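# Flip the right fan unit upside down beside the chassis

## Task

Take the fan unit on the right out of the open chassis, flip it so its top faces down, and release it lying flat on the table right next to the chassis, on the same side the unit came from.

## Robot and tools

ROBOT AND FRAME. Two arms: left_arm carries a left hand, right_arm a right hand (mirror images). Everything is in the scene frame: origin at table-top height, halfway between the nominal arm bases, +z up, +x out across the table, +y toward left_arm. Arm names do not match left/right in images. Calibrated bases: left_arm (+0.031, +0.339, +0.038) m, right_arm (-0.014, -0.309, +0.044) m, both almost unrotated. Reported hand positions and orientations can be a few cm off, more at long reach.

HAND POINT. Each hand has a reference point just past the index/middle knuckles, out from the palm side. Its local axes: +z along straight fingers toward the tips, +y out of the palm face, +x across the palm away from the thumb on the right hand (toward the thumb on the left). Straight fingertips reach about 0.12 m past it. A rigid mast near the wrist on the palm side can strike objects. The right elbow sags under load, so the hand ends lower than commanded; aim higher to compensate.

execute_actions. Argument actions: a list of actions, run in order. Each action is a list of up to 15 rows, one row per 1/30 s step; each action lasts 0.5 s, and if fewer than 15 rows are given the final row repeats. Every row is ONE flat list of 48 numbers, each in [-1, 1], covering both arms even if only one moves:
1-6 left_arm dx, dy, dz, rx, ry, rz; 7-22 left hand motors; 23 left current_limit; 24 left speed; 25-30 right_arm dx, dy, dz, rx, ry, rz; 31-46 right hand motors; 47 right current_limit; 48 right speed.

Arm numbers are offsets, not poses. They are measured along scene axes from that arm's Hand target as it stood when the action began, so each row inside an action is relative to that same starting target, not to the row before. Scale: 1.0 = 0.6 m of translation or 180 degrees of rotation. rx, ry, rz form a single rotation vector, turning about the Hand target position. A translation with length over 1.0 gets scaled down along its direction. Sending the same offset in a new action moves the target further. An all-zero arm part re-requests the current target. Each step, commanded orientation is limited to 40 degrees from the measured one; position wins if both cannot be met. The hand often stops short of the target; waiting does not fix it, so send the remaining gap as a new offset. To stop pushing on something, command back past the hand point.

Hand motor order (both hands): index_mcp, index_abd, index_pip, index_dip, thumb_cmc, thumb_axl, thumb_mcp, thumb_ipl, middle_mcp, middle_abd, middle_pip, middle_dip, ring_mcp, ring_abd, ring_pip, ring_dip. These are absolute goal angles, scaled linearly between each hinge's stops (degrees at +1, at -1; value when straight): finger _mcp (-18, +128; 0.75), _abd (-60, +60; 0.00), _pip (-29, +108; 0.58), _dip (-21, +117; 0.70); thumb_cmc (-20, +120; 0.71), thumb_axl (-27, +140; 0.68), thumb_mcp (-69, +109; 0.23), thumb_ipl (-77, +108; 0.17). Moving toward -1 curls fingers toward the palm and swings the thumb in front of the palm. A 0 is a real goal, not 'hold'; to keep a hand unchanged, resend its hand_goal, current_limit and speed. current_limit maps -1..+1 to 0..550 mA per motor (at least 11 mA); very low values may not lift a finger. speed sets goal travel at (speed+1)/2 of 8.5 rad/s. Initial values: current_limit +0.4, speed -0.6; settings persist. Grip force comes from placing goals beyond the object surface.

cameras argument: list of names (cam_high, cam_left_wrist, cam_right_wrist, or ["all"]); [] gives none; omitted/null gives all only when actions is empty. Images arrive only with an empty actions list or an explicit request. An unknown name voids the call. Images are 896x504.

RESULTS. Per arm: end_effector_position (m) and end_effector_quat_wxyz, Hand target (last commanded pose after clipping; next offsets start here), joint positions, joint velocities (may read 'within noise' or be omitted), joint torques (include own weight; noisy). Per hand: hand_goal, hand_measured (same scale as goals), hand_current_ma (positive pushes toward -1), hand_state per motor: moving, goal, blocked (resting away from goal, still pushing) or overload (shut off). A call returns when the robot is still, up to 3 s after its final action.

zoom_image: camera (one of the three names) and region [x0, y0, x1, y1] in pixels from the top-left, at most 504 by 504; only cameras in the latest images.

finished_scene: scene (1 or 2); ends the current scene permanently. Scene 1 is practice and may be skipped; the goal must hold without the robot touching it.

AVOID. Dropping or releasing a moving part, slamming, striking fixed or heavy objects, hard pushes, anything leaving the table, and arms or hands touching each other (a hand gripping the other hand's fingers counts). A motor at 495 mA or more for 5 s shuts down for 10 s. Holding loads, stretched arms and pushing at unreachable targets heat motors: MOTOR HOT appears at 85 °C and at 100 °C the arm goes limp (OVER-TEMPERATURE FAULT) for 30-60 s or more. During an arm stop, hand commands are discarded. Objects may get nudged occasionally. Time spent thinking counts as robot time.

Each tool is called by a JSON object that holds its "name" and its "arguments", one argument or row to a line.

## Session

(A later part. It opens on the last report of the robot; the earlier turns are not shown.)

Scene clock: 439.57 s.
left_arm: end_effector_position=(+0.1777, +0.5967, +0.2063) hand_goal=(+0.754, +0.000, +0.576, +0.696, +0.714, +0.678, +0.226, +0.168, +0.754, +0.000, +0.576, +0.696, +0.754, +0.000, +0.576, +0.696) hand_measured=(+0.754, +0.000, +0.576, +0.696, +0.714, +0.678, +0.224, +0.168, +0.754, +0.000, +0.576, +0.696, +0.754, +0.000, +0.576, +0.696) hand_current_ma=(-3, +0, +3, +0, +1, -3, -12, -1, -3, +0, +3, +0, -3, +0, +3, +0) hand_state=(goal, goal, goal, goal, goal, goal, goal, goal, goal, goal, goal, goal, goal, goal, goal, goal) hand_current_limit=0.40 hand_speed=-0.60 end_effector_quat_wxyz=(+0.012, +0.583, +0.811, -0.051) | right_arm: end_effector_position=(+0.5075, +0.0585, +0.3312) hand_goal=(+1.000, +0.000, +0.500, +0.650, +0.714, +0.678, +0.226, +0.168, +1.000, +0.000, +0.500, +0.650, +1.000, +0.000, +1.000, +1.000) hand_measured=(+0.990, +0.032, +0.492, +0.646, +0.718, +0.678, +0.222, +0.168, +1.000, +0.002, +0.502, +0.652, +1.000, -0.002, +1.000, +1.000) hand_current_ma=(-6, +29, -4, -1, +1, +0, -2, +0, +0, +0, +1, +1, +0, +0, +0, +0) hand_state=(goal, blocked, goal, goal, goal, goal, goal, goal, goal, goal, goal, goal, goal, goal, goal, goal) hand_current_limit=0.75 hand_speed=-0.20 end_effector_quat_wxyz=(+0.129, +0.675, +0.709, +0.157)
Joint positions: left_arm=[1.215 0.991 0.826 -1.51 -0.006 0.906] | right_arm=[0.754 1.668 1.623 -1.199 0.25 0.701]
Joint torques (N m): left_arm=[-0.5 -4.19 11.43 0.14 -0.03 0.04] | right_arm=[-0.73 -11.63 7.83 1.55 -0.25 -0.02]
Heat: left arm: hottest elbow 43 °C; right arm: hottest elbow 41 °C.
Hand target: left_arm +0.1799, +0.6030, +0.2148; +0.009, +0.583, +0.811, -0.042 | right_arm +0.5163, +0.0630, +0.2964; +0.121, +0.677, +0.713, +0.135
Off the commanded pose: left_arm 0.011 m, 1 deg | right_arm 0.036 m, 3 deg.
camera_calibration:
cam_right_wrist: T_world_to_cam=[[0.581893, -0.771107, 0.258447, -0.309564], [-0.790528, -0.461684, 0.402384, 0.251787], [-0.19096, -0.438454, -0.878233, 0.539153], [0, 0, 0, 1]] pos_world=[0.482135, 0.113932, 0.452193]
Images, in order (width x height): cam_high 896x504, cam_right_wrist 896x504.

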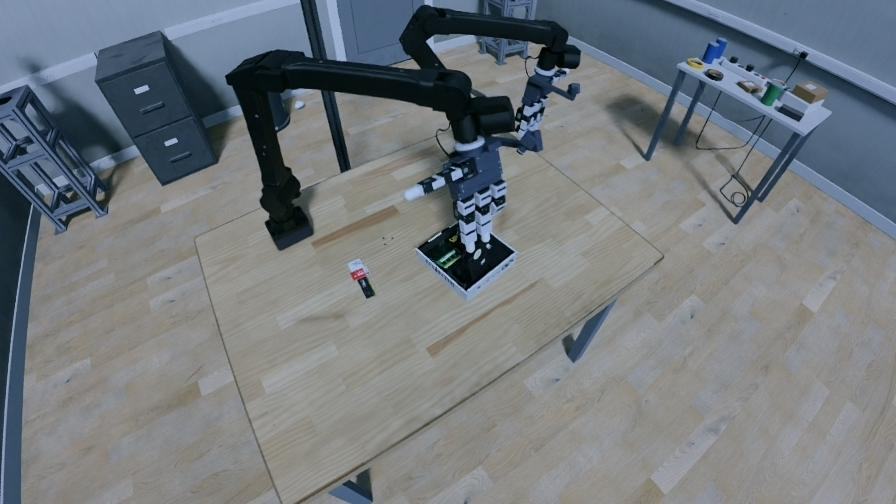

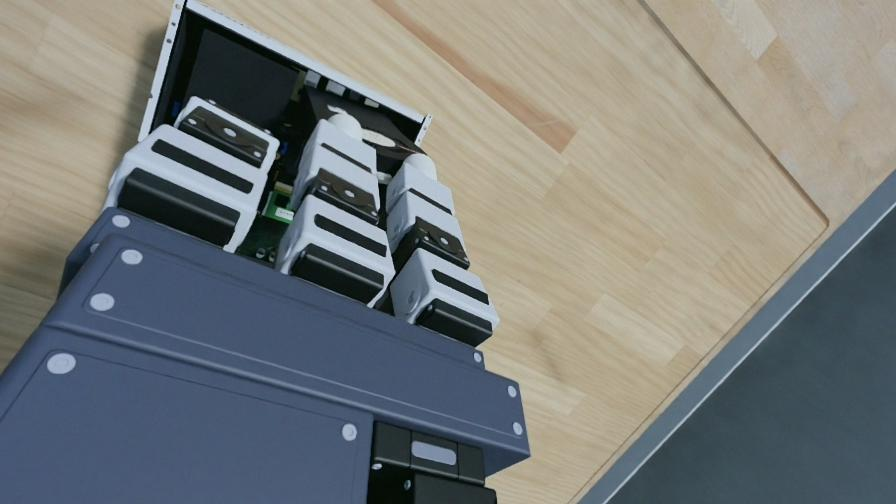

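{"name": "execute_actions", "arguments": {
  "actions": [
    [[0,0,0,0,0,0,0.754,0,0.576,0.696,0.714,0.678,0.226,0.168,0.754,0,0.576,0.696,0.754,0,0.576,0.696,0.4,-0.6,0.015,0,-0.005,0,0,0,1,0,0.5,0.65,0.714,0.678,0.226,0.168,1,0,0.5,0.65,1,0,1,1,0.75,-0.2]]
  ],
  "cameras": ["cam_high","cam_right_wrist"]
}}

{"name": "zoom_image", "arguments": {
  "camera": "cam_high",
  "region": [400, 195, 520, 295]
}}

{"name": "zoom_image", "arguments": {
  "camera": "cam_right_wrist",
  "region": [240, 0, 520, 240]
}}

Scene clock: 441.00 s.
left_arm: end_effector_position=(+0.1777, +0.5967, +0.2063) hand_goal=(+0.754, +0.000, +0.576, +0.696, +0.714, +0.678, +0.226, +0.168, +0.754, +0.000, +0.576, +0.696, +0.754, +0.000, +0.576, +0.696) hand_measured=(+0.754, +0.000, +0.576, +0.696, +0.714, +0.678, +0.224, +0.168, +0.754, +0.000, +0.576, +0.696, +0.754, +0.000, +0.576, +0.696) hand_current_ma=(-3, +0, +3, +0, +1, -3, -12, -1, -3, +0, +3, +0, -3, +0, +3, +0) hand_state=(goal, goal, goal, goal, goal, goal, goal, goal, goal, goal, goal, goal, goal, goal, goal, goal) hand_current_limit=0.40 hand_speed=-0.60 end_effector_quat_wxyz=(+0.012, +0.583, +0.811, -0.051) | right_arm: end_effector_position=(+0.5139, +0.0571, +0.3306) hand_goal=(+1.000, +0.000, +0.500, +0.650, +0.714, +0.678, +0.226, +0.168, +1.000, +0.000, +0.500, +0.650, +1.000, +0.000, +1.000, +1.000) hand_measured=(+0.982, +0.026, +0.486, +0.644, +0.718, +0.678, +0.222, +0.168, +0.996, -0.002, +0.498, +0.650, +1.000, -0.002, +1.000, +1.000) hand_current_ma=(-15, +20, -10, -3, +1, +0, -2, +0, -1, -1, +0, +0, +0, +0, +0, +0) hand_state=(goal, blocked, goal, goal, goal, goal, goal, goal, goal, goal, goal, goal, goal, goal, goal, goal) hand_current_limit=0.75 hand_speed=-0.20 end_effector_quat_wxyz=(+0.131, +0.674, +0.709, +0.161)
Joint positions: left_arm=[1.215 0.991 0.826 -1.51 -0.006 0.906] | right_arm=[0.744 1.673 1.623 -1.183 0.249 0.69]
Joint torques (N m): left_arm=[-0.44 -4.25 11.43 0.16 -0.03 0.05] | right_arm=[-0.85 -10.75 8.83 1.16 -0.32 0]
Heat: left arm: hottest elbow 43 °C; right arm: hottest elbow 41 °C.
Hand target: left_arm +0.1799, +0.6030, +0.2148; +0.009, +0.583, +0.811, -0.042 | right_arm +0.5253, +0.0630, +0.2933; +0.121, +0.677, +0.713, +0.135
Off the commanded pose: left_arm 0.011 m, 1 deg | right_arm 0.039 m, 3 deg.
camera_calibration:
cam_right_wrist: T_world_to_cam=[[0.580536, -0.771715, 0.259679, -0.313842], [-0.793322, -0.464274, 0.393814, 0.26093], [-0.18335, -0.434632, -0.881747, 0.536269], [0, 0, 0, 1]] pos_world=[0.487524, 0.112026, 0.451593]
Images, in order (width x height): cam_high 896x504, cam_right_wrist 896x504.

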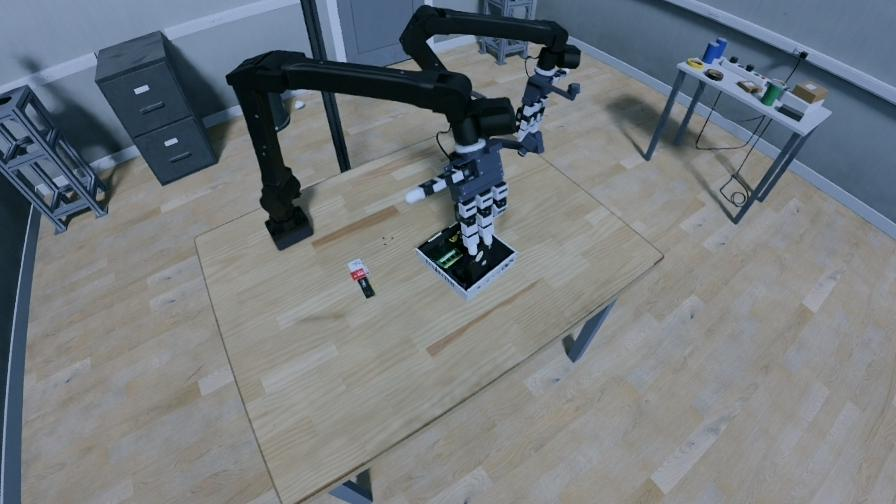

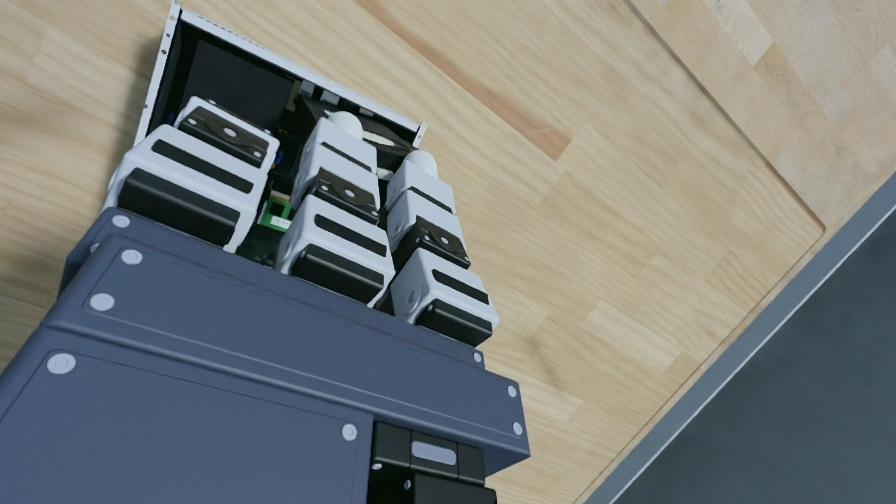

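Scaled by 4.200.

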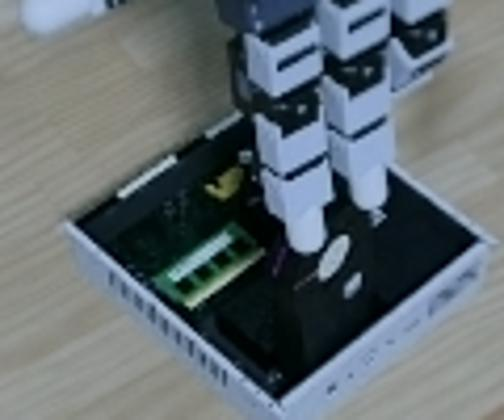

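Scaled by 1.800.

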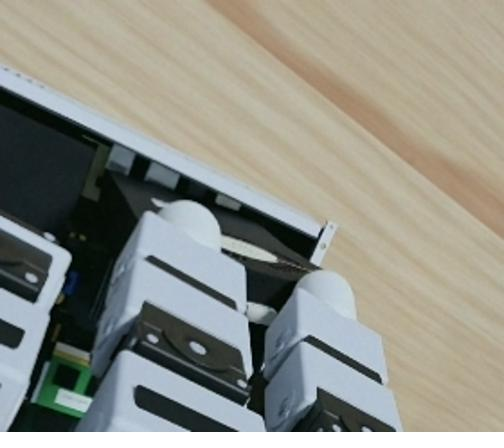

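{"name": "execute_actions", "arguments": {
  "actions": [
    [[0,0,0,0,0,0,0.754,0,0.576,0.696,0.714,0.678,0.226,0.168,0.754,0,0.576,0.696,0.754,0,0.576,0.696,0.4,-0.6,0.015,0,-0.005,0,0,0,1,0,0.5,0.65,0.714,0.678,0.226,0.168,1,0,0.5,0.65,1,0,1,1,0.75,-0.2]]
  ],
  "cameras": ["cam_high","cam_right_wrist"]
}}

{"name": "zoom_image", "arguments": {
  "camera": "cam_high",
  "region": [400, 195, 520, 295]
}}

{"name": "zoom_image", "arguments": {
  "camera": "cam_right_wrist",
  "region": [280, 40, 460, 200]
}}

Scene clock: 442.30 s.
left_arm: end_effector_position=(+0.1777, +0.5967, +0.2063) hand_goal=(+0.754, +0.000, +0.576, +0.696, +0.714, +0.678, +0.226, +0.168, +0.754, +0.000, +0.576, +0.696, +0.754, +0.000, +0.576, +0.696) hand_measured=(+0.754, +0.000, +0.576, +0.696, +0.714, +0.678, +0.224, +0.168, +0.754, +0.000, +0.576, +0.696, +0.754, +0.000, +0.576, +0.696) hand_current_ma=(-3, +0, +3, +0, +1, -3, -12, -1, -3, +0, +3, +0, -3, +0, +3, +0) hand_state=(goal, goal, goal, goal, goal, goal, goal, goal, goal, goal, goal, goal, goal, goal, goal, goal) hand_current_limit=0.40 hand_speed=-0.60 end_effector_quat_wxyz=(+0.012, +0.583, +0.811, -0.051) | right_arm: end_effector_position=(+0.5221, +0.0573, +0.3297) hand_goal=(+1.000, +0.000, +0.500, +0.650, +0.714, +0.678, +0.226, +0.168, +1.000, +0.000, +0.500, +0.650, +1.000, +0.000, +1.000, +1.000) hand_measured=(+0.974, +0.018, +0.480, +0.640, +0.718, +0.678, +0.222, +0.168, +0.990, -0.008, +0.494, +0.648, +1.000, -0.002, +1.000, +1.000) hand_current_ma=(-28, +12, -17, -5, +1, +0, -2, +0, -5, -3, -3, +0, +0, +0, +0, +0) hand_state=(blocked, goal, blocked, goal, goal, goal, goal, goal, goal, goal, goal, goal, goal, goal, goal, goal) hand_current_limit=0.75 hand_speed=-0.20 end_effector_quat_wxyz=(+0.131, +0.674, +0.708, +0.166)
Joint positions: left_arm=[1.215 0.991 0.826 -1.51 -0.006 0.906] | right_arm=[0.733 1.683 1.631 -1.168 0.246 0.679]
Joint torques (N m): left_arm=[-0.5 -4.19 11.38 0.16 -0.02 0.03] | right_arm=[-1.03 -10.58 9.28 0.81 -0.35 -0.02]
Heat: left arm: hottest elbow 43 °C; right arm: hottest elbow 41 °C.
Hand target: left_arm +0.1799, +0.6030, +0.2148; +0.009, +0.583, +0.811, -0.042 | right_arm +0.5342, +0.0630, +0.2902; +0.121, +0.678, +0.713, +0.135
Off the commanded pose: left_arm 0.011 m, 1 deg | right_arm 0.042 m, 4 deg.
camera_calibration:
cam_right_wrist: T_world_to_cam=[[0.579187, -0.772784, 0.259513, -0.317442], [-0.795821, -0.467016, 0.385441, 0.271945], [-0.176666, -0.429768, -0.885488, 0.534544], [0, 0, 0, 1]] pos_world=[0.494714, 0.111418, 0.450893]
Images, in order (width x height): cam_high 896x504, cam_right_wrist 896x504.

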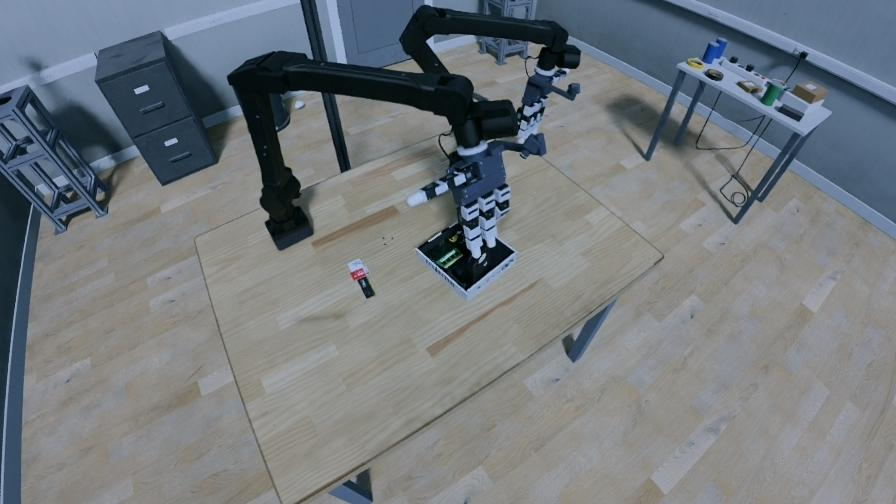

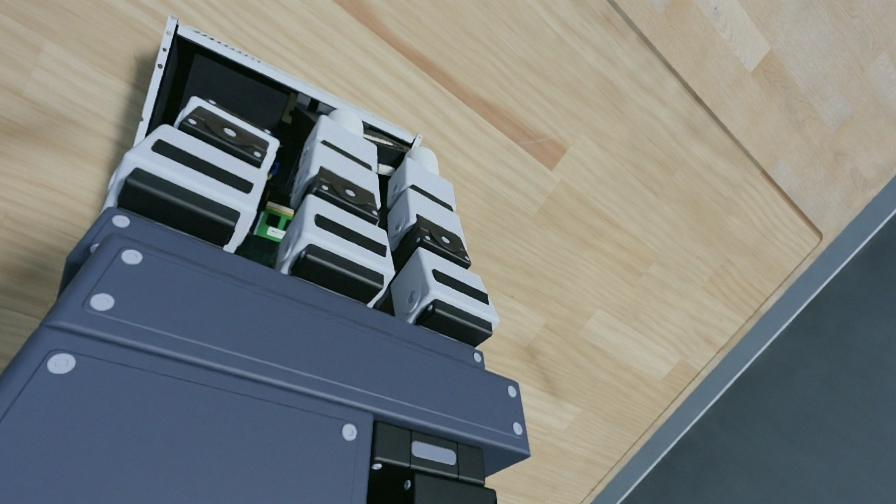

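Scaled by 4.200.

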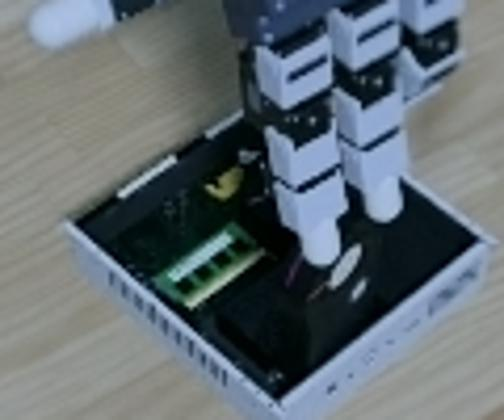

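Scaled by 2.800.

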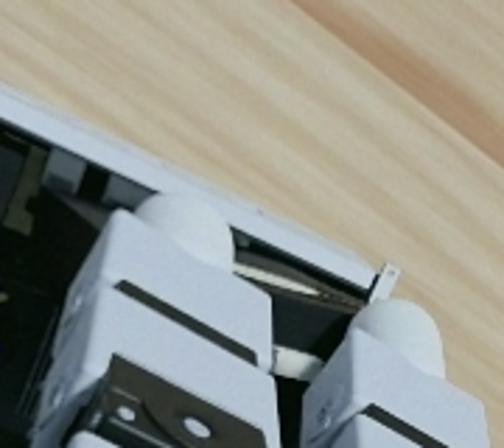

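{"name": "execute_actions", "arguments": {
  "actions": [
    [[0,0,0,0,0,0,0.754,0,0.576,0.696,0.714,0.678,0.226,0.168,0.754,0,0.576,0.696,0.754,0,0.576,0.696,0.4,-0.6,-0.035,0,0.04,0,0,0,1,0,0.5,0.65,0.714,0.678,0.226,0.168,1,0,0.5,0.65,1,0,1,1,0.75,-0.2]]
  ],
  "cameras": ["cam_high","cam_right_wrist"]
}}

{"name": "zoom_image", "arguments": {
  "camera": "cam_high",
  "region": [400, 195, 520, 295]
}}

{"name": "zoom_image", "arguments": {
  "camera": "cam_right_wrist",
  "region": [280, 40, 460, 200]
}}

Scene clock: 443.70 s.
left_arm: end_effector_position=(+0.1777, +0.5967, +0.2063) hand_goal=(+0.754, +0.000, +0.576, +0.696, +0.714, +0.678, +0.226, +0.168, +0.754, +0.000, +0.576, +0.696, +0.754, +0.000, +0.576, +0.696) hand_measured=(+0.754, +0.000, +0.576, +0.696, +0.714, +0.678, +0.224, +0.168, +0.754, +0.000, +0.576, +0.696, +0.754, +0.000, +0.576, +0.696) hand_current_ma=(-3, +0, +3, +0, +1, -3, -12, -1, -3, +0, +3, +0, -3, +0, +3, +0) hand_state=(goal, goal, goal, goal, goal, goal, goal, goal, goal, goal, goal, goal, goal, goal, goal, goal) hand_current_limit=0.40 hand_speed=-0.60 end_effector_quat_wxyz=(+0.012, +0.583, +0.811, -0.051) | right_arm: end_effector_position=(+0.5160, +0.0542, +0.3290) hand_goal=(+1.000, +0.000, +0.500, +0.650, +0.714, +0.678, +0.226, +0.168, +1.000, +0.000, +0.500, +0.650, +1.000, +0.000, +1.000, +1.000) hand_measured=(+0.974, +0.014, +0.480, +0.640, +0.718, +0.678, +0.222, +0.168, +0.990, -0.012, +0.492, +0.648, +1.000, -0.002, +1.000, +1.000) hand_current_ma=(-28, +8, -17, -5, +1, +0, -2, +0, -6, -6, -3, -1, +0, +0, +0, +0) hand_state=(blocked, goal, blocked, goal, goal, goal, goal, goal, goal, goal, goal, goal, goal, goal, goal, goal) hand_current_limit=0.75 hand_speed=-0.20 end_effector_quat_wxyz=(+0.129, +0.676, +0.709, +0.151)
Joint positions: left_arm=[1.215 0.991 0.826 -1.51 -0.006 0.906] | right_arm=[0.737 1.683 1.639 -1.208 0.246 0.689]
Joint torques (N m): left_arm=[-0.5 -4.13 11.44 0.12 -0.02 0.03] | right_arm=[0.85 -13.51 9.54 0.08 -0.04 0.13]
Heat: left arm: hottest elbow 43 °C; right arm: hottest elbow 40 °C.
Hand target: left_arm +0.1799, +0.6030, +0.2148; +0.009, +0.583, +0.811, -0.042 | right_arm +0.5133, +0.0630, +0.3143; +0.121, +0.678, +0.713, +0.135
Off the commanded pose: left_arm 0.011 m, 1 deg | right_arm 0.017 m, 2 deg.
camera_calibration:
cam_right_wrist: T_world_to_cam=[[0.581215, -0.77118, 0.259753, -0.317319], [-0.788995, -0.455917, 0.411858, 0.253177], [-0.199191, -0.444321, -0.873442, 0.53998], [0, 0, 0, 1]] pos_world=[0.491745, 0.110642, 0.449793]
Images, in order (width x height): cam_high 896x504, cam_right_wrist 896x504.

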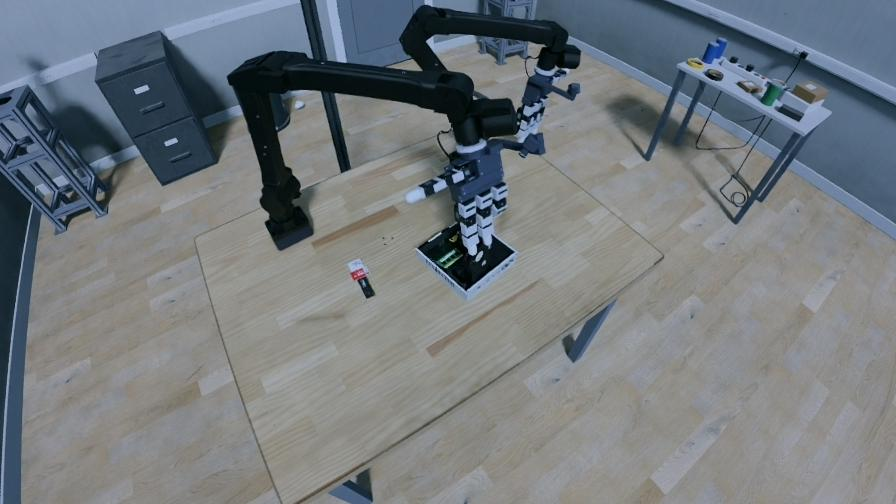

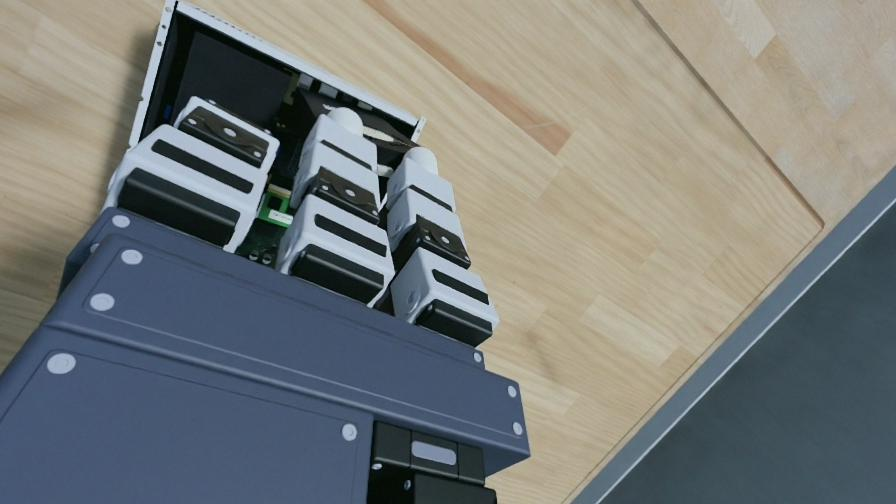

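Scaled by 4.200.

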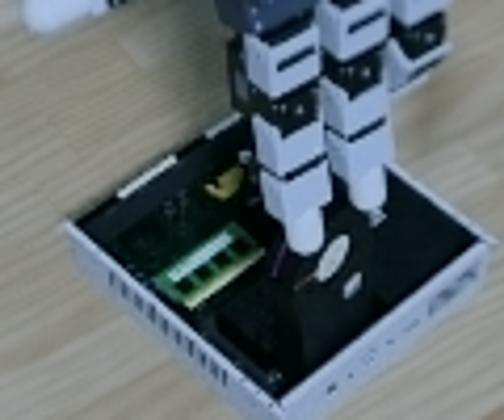

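Scaled by 2.800.

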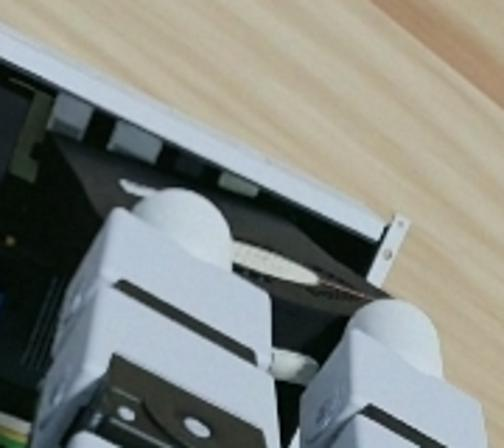

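{"name": "execute_actions", "arguments": {
  "actions": [
    [[0,0,0,0,0,0,0.754,0,0.576,0.696,0.714,0.678,0.226,0.168,0.754,0,0.576,0.696,0.754,0,0.576,0.696,0.4,-0.6,0.045,0,-0.02,0,0,0,1,0,0.5,0.65,0.714,0.678,0.226,0.168,1,0,0.5,0.65,1,0,1,1,0.75,-0.2]]
  ],
  "cameras": ["cam_high","cam_right_wrist"]
}}

{"name": "zoom_image", "arguments": {
  "camera": "cam_high",
  "region": [400, 195, 520, 295]
}}

{"name": "zoom_image", "arguments": {
  "camera": "cam_right_wrist",
  "region": [280, 40, 460, 200]
}}

Scene clock: 445.00 s.
left_arm: end_effector_position=(+0.1777, +0.5967, +0.2063) hand_goal=(+0.754, +0.000, +0.576, +0.696, +0.714, +0.678, +0.226, +0.168, +0.754, +0.000, +0.576, +0.696, +0.754, +0.000, +0.576, +0.696) hand_measured=(+0.754, +0.000, +0.576, +0.696, +0.714, +0.678, +0.224, +0.168, +0.754, +0.000, +0.576, +0.696, +0.754, +0.000, +0.576, +0.696) hand_current_ma=(-3, +0, +3, +0, +1, -3, -12, -1, -3, +0, +3, +0, -3, +0, +3, +0) hand_state=(goal, goal, goal, goal, goal, goal, goal, goal, goal, goal, goal, goal, goal, goal, goal, goal) hand_current_limit=0.40 hand_speed=-0.60 end_effector_quat_wxyz=(+0.012, +0.583, +0.811, -0.051) | right_arm: end_effector_position=(+0.5267, +0.0577, +0.3293) hand_goal=(+1.000, +0.000, +0.500, +0.650, +0.714, +0.678, +0.226, +0.168, +1.000, +0.000, +0.500, +0.650, +1.000, +0.000, +1.000, +1.000) hand_measured=(+0.974, +0.014, +0.480, +0.640, +0.718, +0.678, +0.222, +0.168, +0.990, -0.012, +0.492, +0.648, +1.000, -0.002, +1.000, +1.000) hand_current_ma=(-26, +8, -17, -5, +1, +0, -2, +0, -6, -6, -3, -1, +0, +0, +0, +0) hand_state=(blocked, goal, blocked, goal, goal, goal, goal, goal, goal, goal, goal, goal, goal, goal, goal, goal) hand_current_limit=0.75 hand_speed=-0.20 end_effector_quat_wxyz=(+0.127, +0.675, +0.710, +0.155)
Joint positions: left_arm=[1.215 0.991 0.826 -1.51 -0.006 0.906] | right_arm=[0.726 1.704 1.666 -1.203 0.238 0.674]
Joint torques (N m): left_arm=[-0.5 -4.07 11.41 0.16 -0.02 0.03] | right_arm=[-1.03 -11.63 10.04 0.84 -0.11 -0.05]
Heat: left arm: hottest elbow 43 °C; right arm: hottest elbow 40 °C.
Hand target: left_arm +0.1799, +0.6030, +0.2148; +0.009, +0.583, +0.811, -0.042 | right_arm +0.5403, +0.0629, +0.3024; +0.121, +0.677, +0.713, +0.135
Off the commanded pose: left_arm 0.011 m, 1 deg | right_arm 0.031 m, 2 deg.
camera_calibration:
cam_right_wrist: T_world_to_cam=[[0.584451, -0.770164, 0.255469, -0.3212], [-0.787685, -0.462892, 0.406549, 0.264436], [-0.194855, -0.438838, -0.877185, 0.542579], [0, 0, 0, 1]] pos_world=[0.501742, 0.113133, 0.450492]
Images, in order (width x height): cam_high 896x504, cam_right_wrist 896x504.

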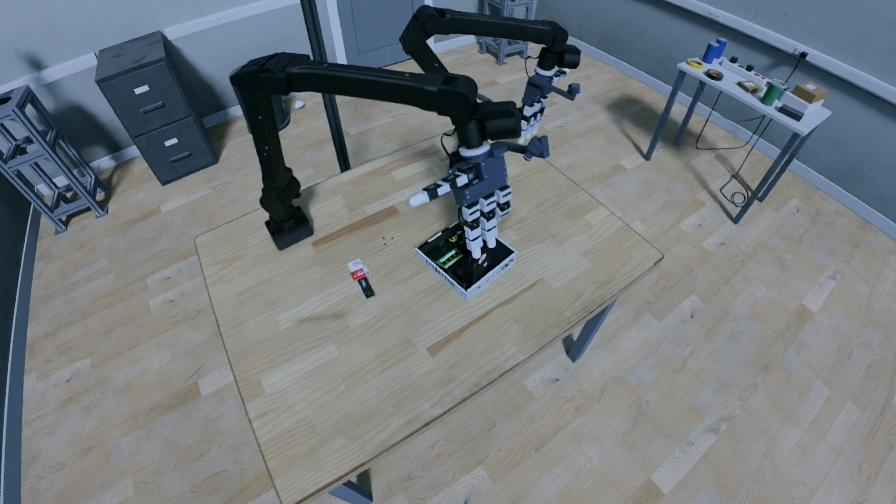

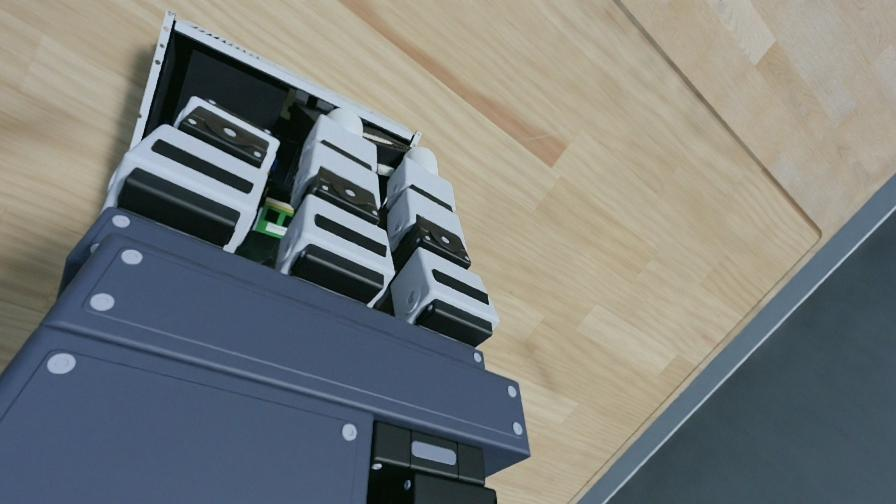

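Scaled by 4.200.

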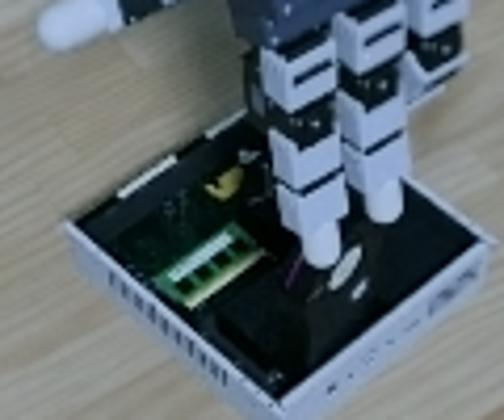

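Scaled by 2.800.

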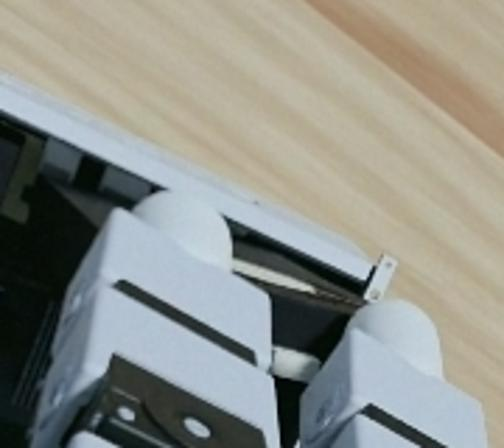

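{"name": "execute_actions", "arguments": {
  "actions": [
    [[0,0,0,0,0,0,0.754,0,0.576,0.696,0.714,0.678,0.226,0.168,0.754,0,0.576,0.696,0.754,0,0.576,0.696,0.4,-0.6,0.018,0,-0.005,0,0,0,1,0,0.5,0.65,0.714,0.678,0.226,0.168,1,0,0.5,0.65,1,0,1,1,0.75,-0.2]]
  ],
  "cameras": ["cam_high","cam_right_wrist"]
}}

{"name": "zoom_image", "arguments": {
  "camera": "cam_high",
  "region": [400, 195, 520, 295]
}}

{"name": "zoom_image", "arguments": {
  "camera": "cam_right_wrist",
  "region": [280, 40, 460, 200]
}}

Scene clock: 446.10 s.
left_arm: end_effector_position=(+0.1777, +0.5967, +0.2063) hand_goal=(+0.754, +0.000, +0.576, +0.696, +0.714, +0.678, +0.226, +0.168, +0.754, +0.000, +0.576, +0.696, +0.754, +0.000, +0.576, +0.696) hand_measured=(+0.754, +0.000, +0.576, +0.696, +0.714, +0.678, +0.224, +0.168, +0.754, +0.000, +0.576, +0.696, +0.754, +0.000, +0.576, +0.696) hand_current_ma=(-3, +0, +3, +0, +1, -3, -12, -1, -3, +0, +3, +0, -3, +0, +3, +0) hand_state=(goal, goal, goal, goal, goal, goal, goal, goal, goal, goal, goal, goal, goal, goal, goal, goal) hand_current_limit=0.40 hand_speed=-0.60 end_effector_quat_wxyz=(+0.012, +0.583, +0.811, -0.051) | right_arm: end_effector_position=(+0.5385, +0.0587, +0.3280) hand_goal=(+1.000, +0.000, +0.500, +0.650, +0.714, +0.678, +0.226, +0.168, +1.000, +0.000, +0.500, +0.650, +1.000, +0.000, +1.000, +1.000) hand_measured=(+0.974, +0.014, +0.480, +0.640, +0.718, +0.678, +0.222, +0.168, +0.990, -0.012, +0.492, +0.648, +1.000, -0.002, +1.000, +1.000) hand_current_ma=(-28, +7, -17, -5, +1, +0, -2, +0, -6, -6, -3, -1, +0, +0, +0, +0) hand_state=(blocked, goal, blocked, goal, goal, goal, goal, goal, goal, goal, goal, goal, goal, goal, goal, goal) hand_current_limit=0.75 hand_speed=-0.20 end_effector_quat_wxyz=(+0.128, +0.675, +0.710, +0.158)
Joint positions: left_arm=[1.215 0.991 0.826 -1.51 -0.006 0.906] | right_arm=[0.713 1.726 1.689 -1.196 0.233 0.662]
Joint torques (N m): left_arm=[-0.56 -4.13 11.41 0.16 -0.02 0.03] | right_arm=[-0.97 -11.99 9.95 0.69 -0.1 -0.06]
Heat: left arm: hottest elbow 43 °C; right arm: hottest elbow 40 °C.
Hand target: left_arm +0.1799, +0.6030, +0.2148; +0.009, +0.583, +0.811, -0.042 | right_arm +0.5511, +0.0629, +0.2992; +0.121, +0.678, +0.713, +0.135
Off the commanded pose: left_arm 0.011 m, 1 deg | right_arm 0.032 m, 3 deg.
camera_calibration:
cam_right_wrist: T_world_to_cam=[[0.583017, -0.771429, 0.254931, -0.325915], [-0.789624, -0.464142, 0.401331, 0.277576], [-0.191275, -0.435282, -0.879741, 0.542895], [0, 0, 0, 1]] pos_world=[0.513036, 0.113727, 0.449292]
Images, in order (width x height): cam_high 896x504, cam_right_wrist 896x504.

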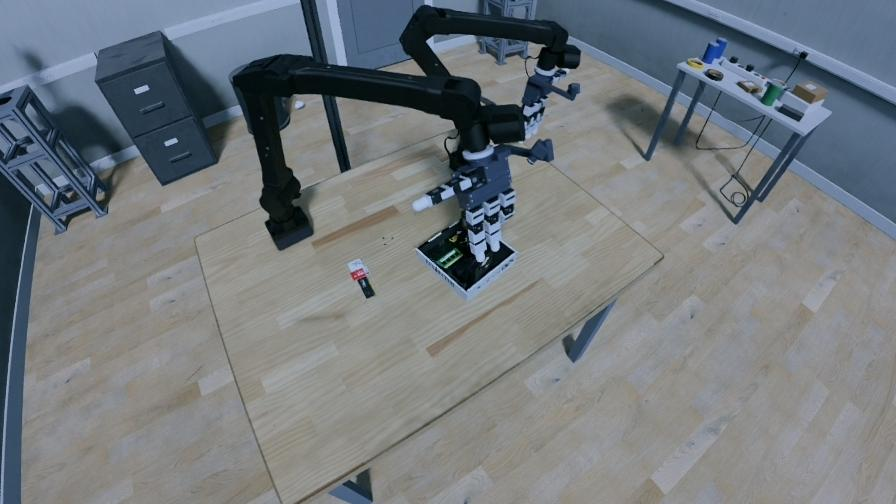

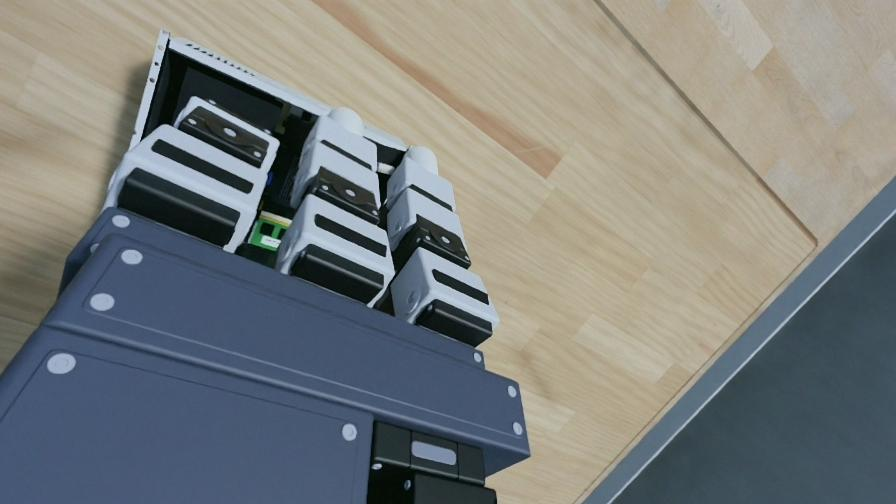

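Scaled by 4.200.

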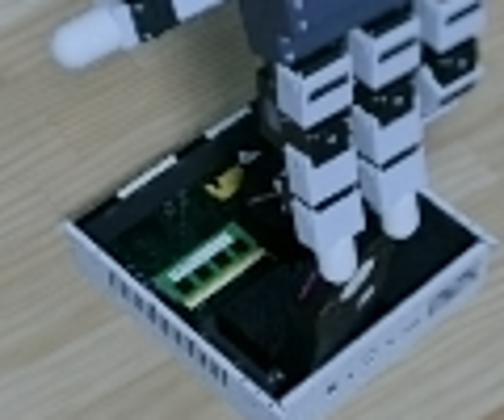

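Scaled by 2.800.

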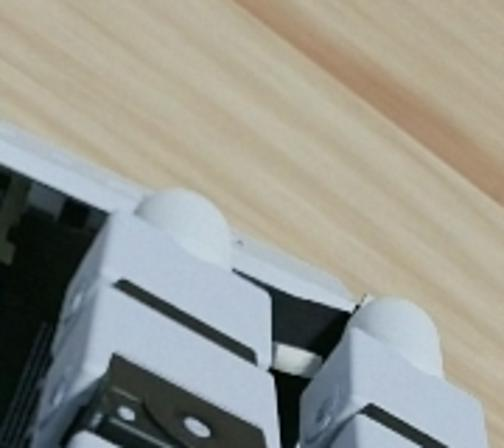

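{"name": "execute_actions", "arguments": {
  "actions": [
    [[0,0,0,0,0,0,0.754,0,0.576,0.696,0.714,0.678,0.226,0.168,0.754,0,0.576,0.696,0.754,0,0.576,0.696,0.4,-0.6,-0.04,0,0.03,0,0,0,1,0,0.5,0.65,0.714,0.678,0.226,0.168,1,0,0.5,0.65,1,0,1,1,0.75,-0.2]]
  ],
  "cameras": ["cam_high","cam_right_wrist"]
}}

{"name": "zoom_image", "arguments": {
  "camera": "cam_high",
  "region": [400, 195, 520, 295]
}}

{"name": "zoom_image", "arguments": {
  "camera": "cam_right_wrist",
  "region": [280, 40, 460, 200]
}}

Scene clock: 447.40 s.
left_arm: end_effector_position=(+0.1777, +0.5967, +0.2063) hand_goal=(+0.754, +0.000, +0.576, +0.696, +0.714, +0.678, +0.226, +0.168, +0.754, +0.000, +0.576, +0.696, +0.754, +0.000, +0.576, +0.696) hand_measured=(+0.754, +0.000, +0.576, +0.696, +0.714, +0.678, +0.224, +0.168, +0.754, +0.000, +0.576, +0.696, +0.754, +0.000, +0.576, +0.696) hand_current_ma=(-3, +0, +3, +0, +1, -3, -12, -1, -3, +0, +3, +0, -3, +0, +3, +0) hand_state=(goal, goal, goal, goal, goal, goal, goal, goal, goal, goal, goal, goal, goal, goal, goal, goal) hand_current_limit=0.40 hand_speed=-0.60 end_effector_quat_wxyz=(+0.012, +0.583, +0.811, -0.051) | right_arm: end_effector_position=(+0.5327, +0.0564, +0.3287) hand_goal=(+1.000, +0.000, +0.500, +0.650, +0.714, +0.678, +0.226, +0.168, +1.000, +0.000, +0.500, +0.650, +1.000, +0.000, +1.000, +1.000) hand_measured=(+0.976, +0.014, +0.480, +0.640, +0.718, +0.678, +0.222, +0.168, +0.986, -0.014, +0.488, +0.646, +1.000, -0.002, +1.000, +1.000) hand_current_ma=(-26, +7, -16, -5, +1, +0, -2, +0, -10, -8, -6, -1, +0, +0, +0, +0) hand_state=(blocked, goal, goal, goal, goal, goal, goal, goal, goal, goal, goal, goal, goal, goal, goal, goal) hand_current_limit=0.75 hand_speed=-0.20 end_effector_quat_wxyz=(+0.127, +0.677, +0.710, +0.149)
Joint positions: left_arm=[1.215 0.991 0.826 -1.51 -0.006 0.906] | right_arm=[0.718 1.72 1.689 -1.22 0.236 0.671]
Joint torques (N m): left_arm=[-0.38 -4.25 11.4 0.17 -0.03 0.03] | right_arm=[1.03 -14.92 8.96 0.1 0.1 0.13]
Heat: left arm: hottest elbow 43 °C; right arm: hottest elbow 40 °C.
Hand target: left_arm +0.1799, +0.6030, +0.2148; +0.009, +0.583, +0.811, -0.042 | right_arm +0.5271, +0.0629, +0.3173; +0.121, +0.678, +0.713, +0.135
Off the commanded pose: left_arm 0.011 m, 1 deg | right_arm 0.014 m, 2 deg.
camera_calibration:
cam_right_wrist: T_world_to_cam=[[0.582413, -0.771372, 0.256478, -0.324746], [-0.786884, -0.455808, 0.415995, 0.264971], [-0.203982, -0.4441, -0.872449, 0.546197], [0, 0, 0, 1]] pos_world=[0.509052, 0.112842, 0.449592]
Images, in order (width x height): cam_high 896x504, cam_right_wrist 896x504.

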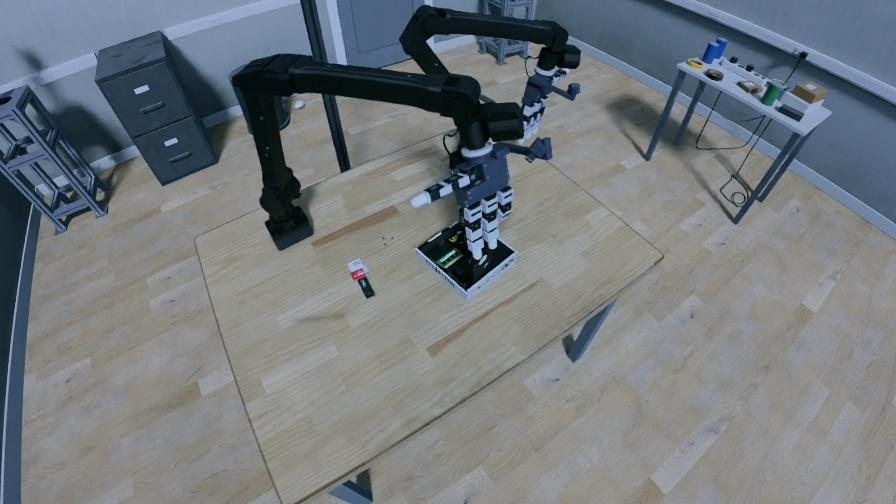

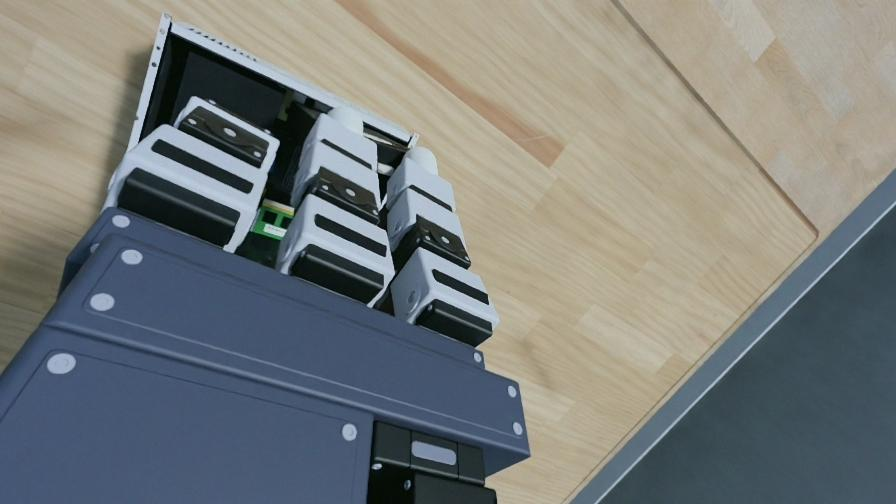

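Scaled by 4.200.

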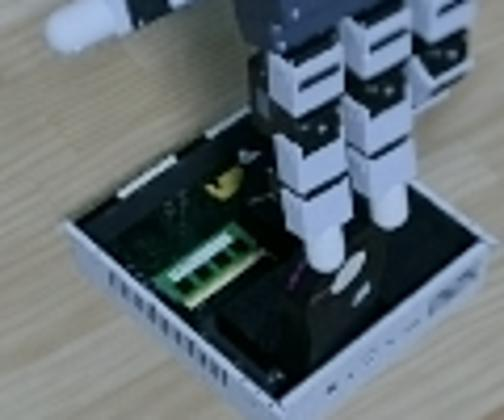

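Scaled by 2.800.

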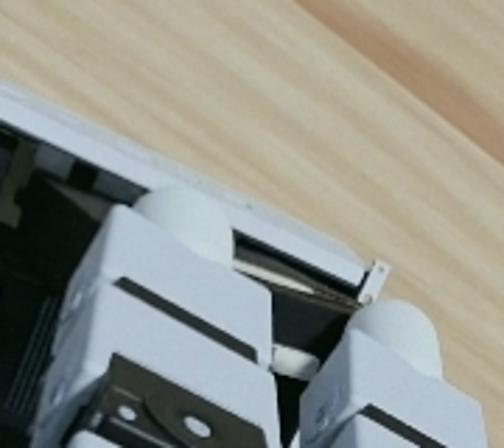

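{"name": "execute_actions", "arguments": {
  "actions": [
    [[0,0,0,0,0,0,0.754,0,0.576,0.696,0.714,0.678,0.226,0.168,0.754,0,0.576,0.696,0.754,0,0.576,0.696,0.4,-0.6,0.005,-0.008,-0.045,0,0,0,1,0,0.5,0.65,0.714,0.678,0.226,0.168,1,0,0.5,0.65,1,0,1,1,0.75,-0.2]]
  ],
  "cameras": ["cam_high","cam_right_wrist"]
}}

{"name": "zoom_image", "arguments": {
  "camera": "cam_high",
  "region": [400, 195, 520, 295]
}}

{"name": "zoom_image", "arguments": {
  "camera": "cam_right_wrist",
  "region": [280, 40, 460, 200]
}}

Scene clock: 456.77 s.
left_arm: end_effector_position=(+0.1777, +0.5967, +0.2063) hand_goal=(+0.754, +0.000, +0.576, +0.696, +0.714, +0.678, +0.226, +0.168, +0.754, +0.000, +0.576, +0.696, +0.754, +0.000, +0.576, +0.696) hand_measured=(+0.754, +0.000, +0.576, +0.696, +0.714, +0.678, +0.224, +0.168, +0.754, +0.000, +0.576, +0.696, +0.754, +0.000, +0.576, +0.696) hand_current_ma=(-3, +0, +3, +0, +1, -3, -12, -1, -3, +0, +3, +0, -3, +0, +3, +0) hand_state=(goal, goal, goal, goal, goal, goal, goal, goal, goal, goal, goal, goal, goal, goal, goal, goal) hand_current_limit=0.40 hand_speed=-0.60 end_effector_quat_wxyz=(+0.012, +0.583, +0.811, -0.051) | right_arm: end_effector_position=(+0.5362, +0.0589, +0.3285) hand_goal=(+1.000, +0.000, +0.500, +0.650, +0.714, +0.678, +0.226, +0.168, +1.000, +0.000, +0.500, +0.650, +1.000, +0.000, +1.000, +1.000) hand_measured=(+0.968, +0.010, +0.478, +0.640, +0.718, +0.678, +0.222, +0.168, +0.990, -0.014, +0.490, +0.646, +1.000, -0.002, +1.000, +1.000) hand_current_ma=(-37, +5, -20, -6, +1, +0, -2, +0, -6, -8, -5, -1, +0, +0, +0, +0) hand_state=(blocked, goal, blocked, goal, goal, goal, goal, goal, goal, goal, goal, goal, goal, goal, goal, goal) hand_current_limit=0.75 hand_speed=-0.20 end_effector_quat_wxyz=(+0.130, +0.676, +0.705, +0.167)
Joint positions: left_arm=[1.215 0.991 0.826 -1.51 -0.006 0.906] | right_arm=[0.718 1.713 1.666 -1.166 0.241 0.671]
Joint torques (N m): left_arm=[-0.67 -4.25 11.43 0.14 -0.03 0.03] | right_arm=[0.21 -14.45 5.75 0.84 -0.15 0.04]
Heat: left arm: hottest elbow 44 °C; right arm: hottest elbow 39 °C.
Hand target: left_arm +0.1799, +0.6030, +0.2148; +0.009, +0.583, +0.811, -0.042 | right_arm +0.5300, +0.0581, +0.2904; +0.121, +0.678, +0.713, +0.135
Off the commanded pose: left_arm 0.011 m, 1 deg | right_arm 0.039 m, 4 deg.
camera_calibration:
cam_right_wrist: T_world_to_cam=[[0.57368, -0.778005, 0.256123, -0.319626], [-0.799442, -0.463785, 0.381832, 0.287368], [-0.178281, -0.423805, -0.888034, 0.537992], [0, 0, 0, 1]] pos_world=[0.509011, 0.11261, 0.449892]
Images, in order (width x height): cam_high 896x504, cam_right_wrist 896x504.

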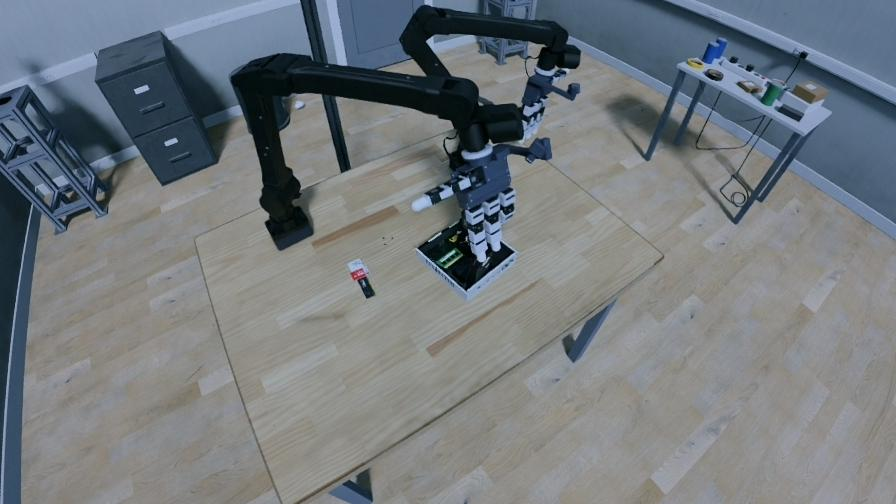

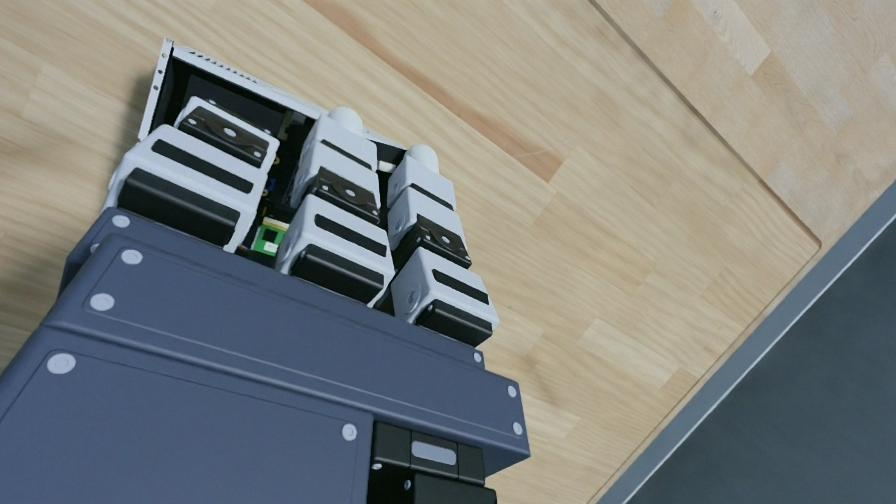

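Scaled by 4.200.

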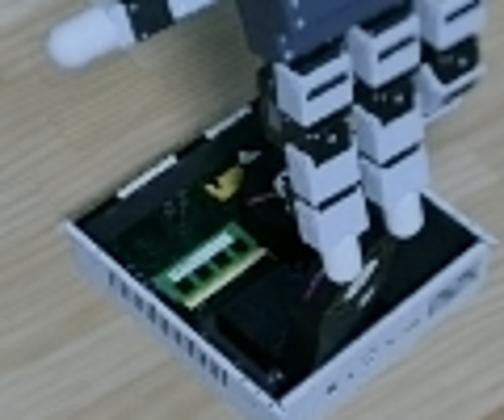

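Scaled by 2.800.

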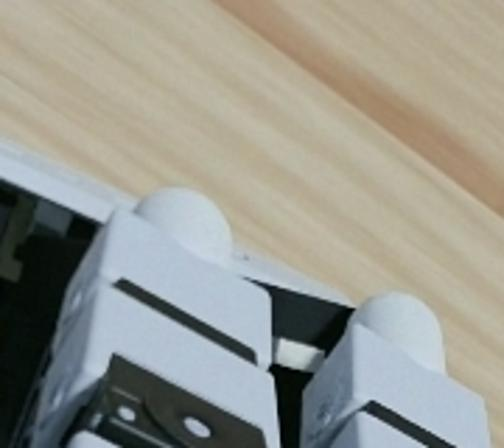

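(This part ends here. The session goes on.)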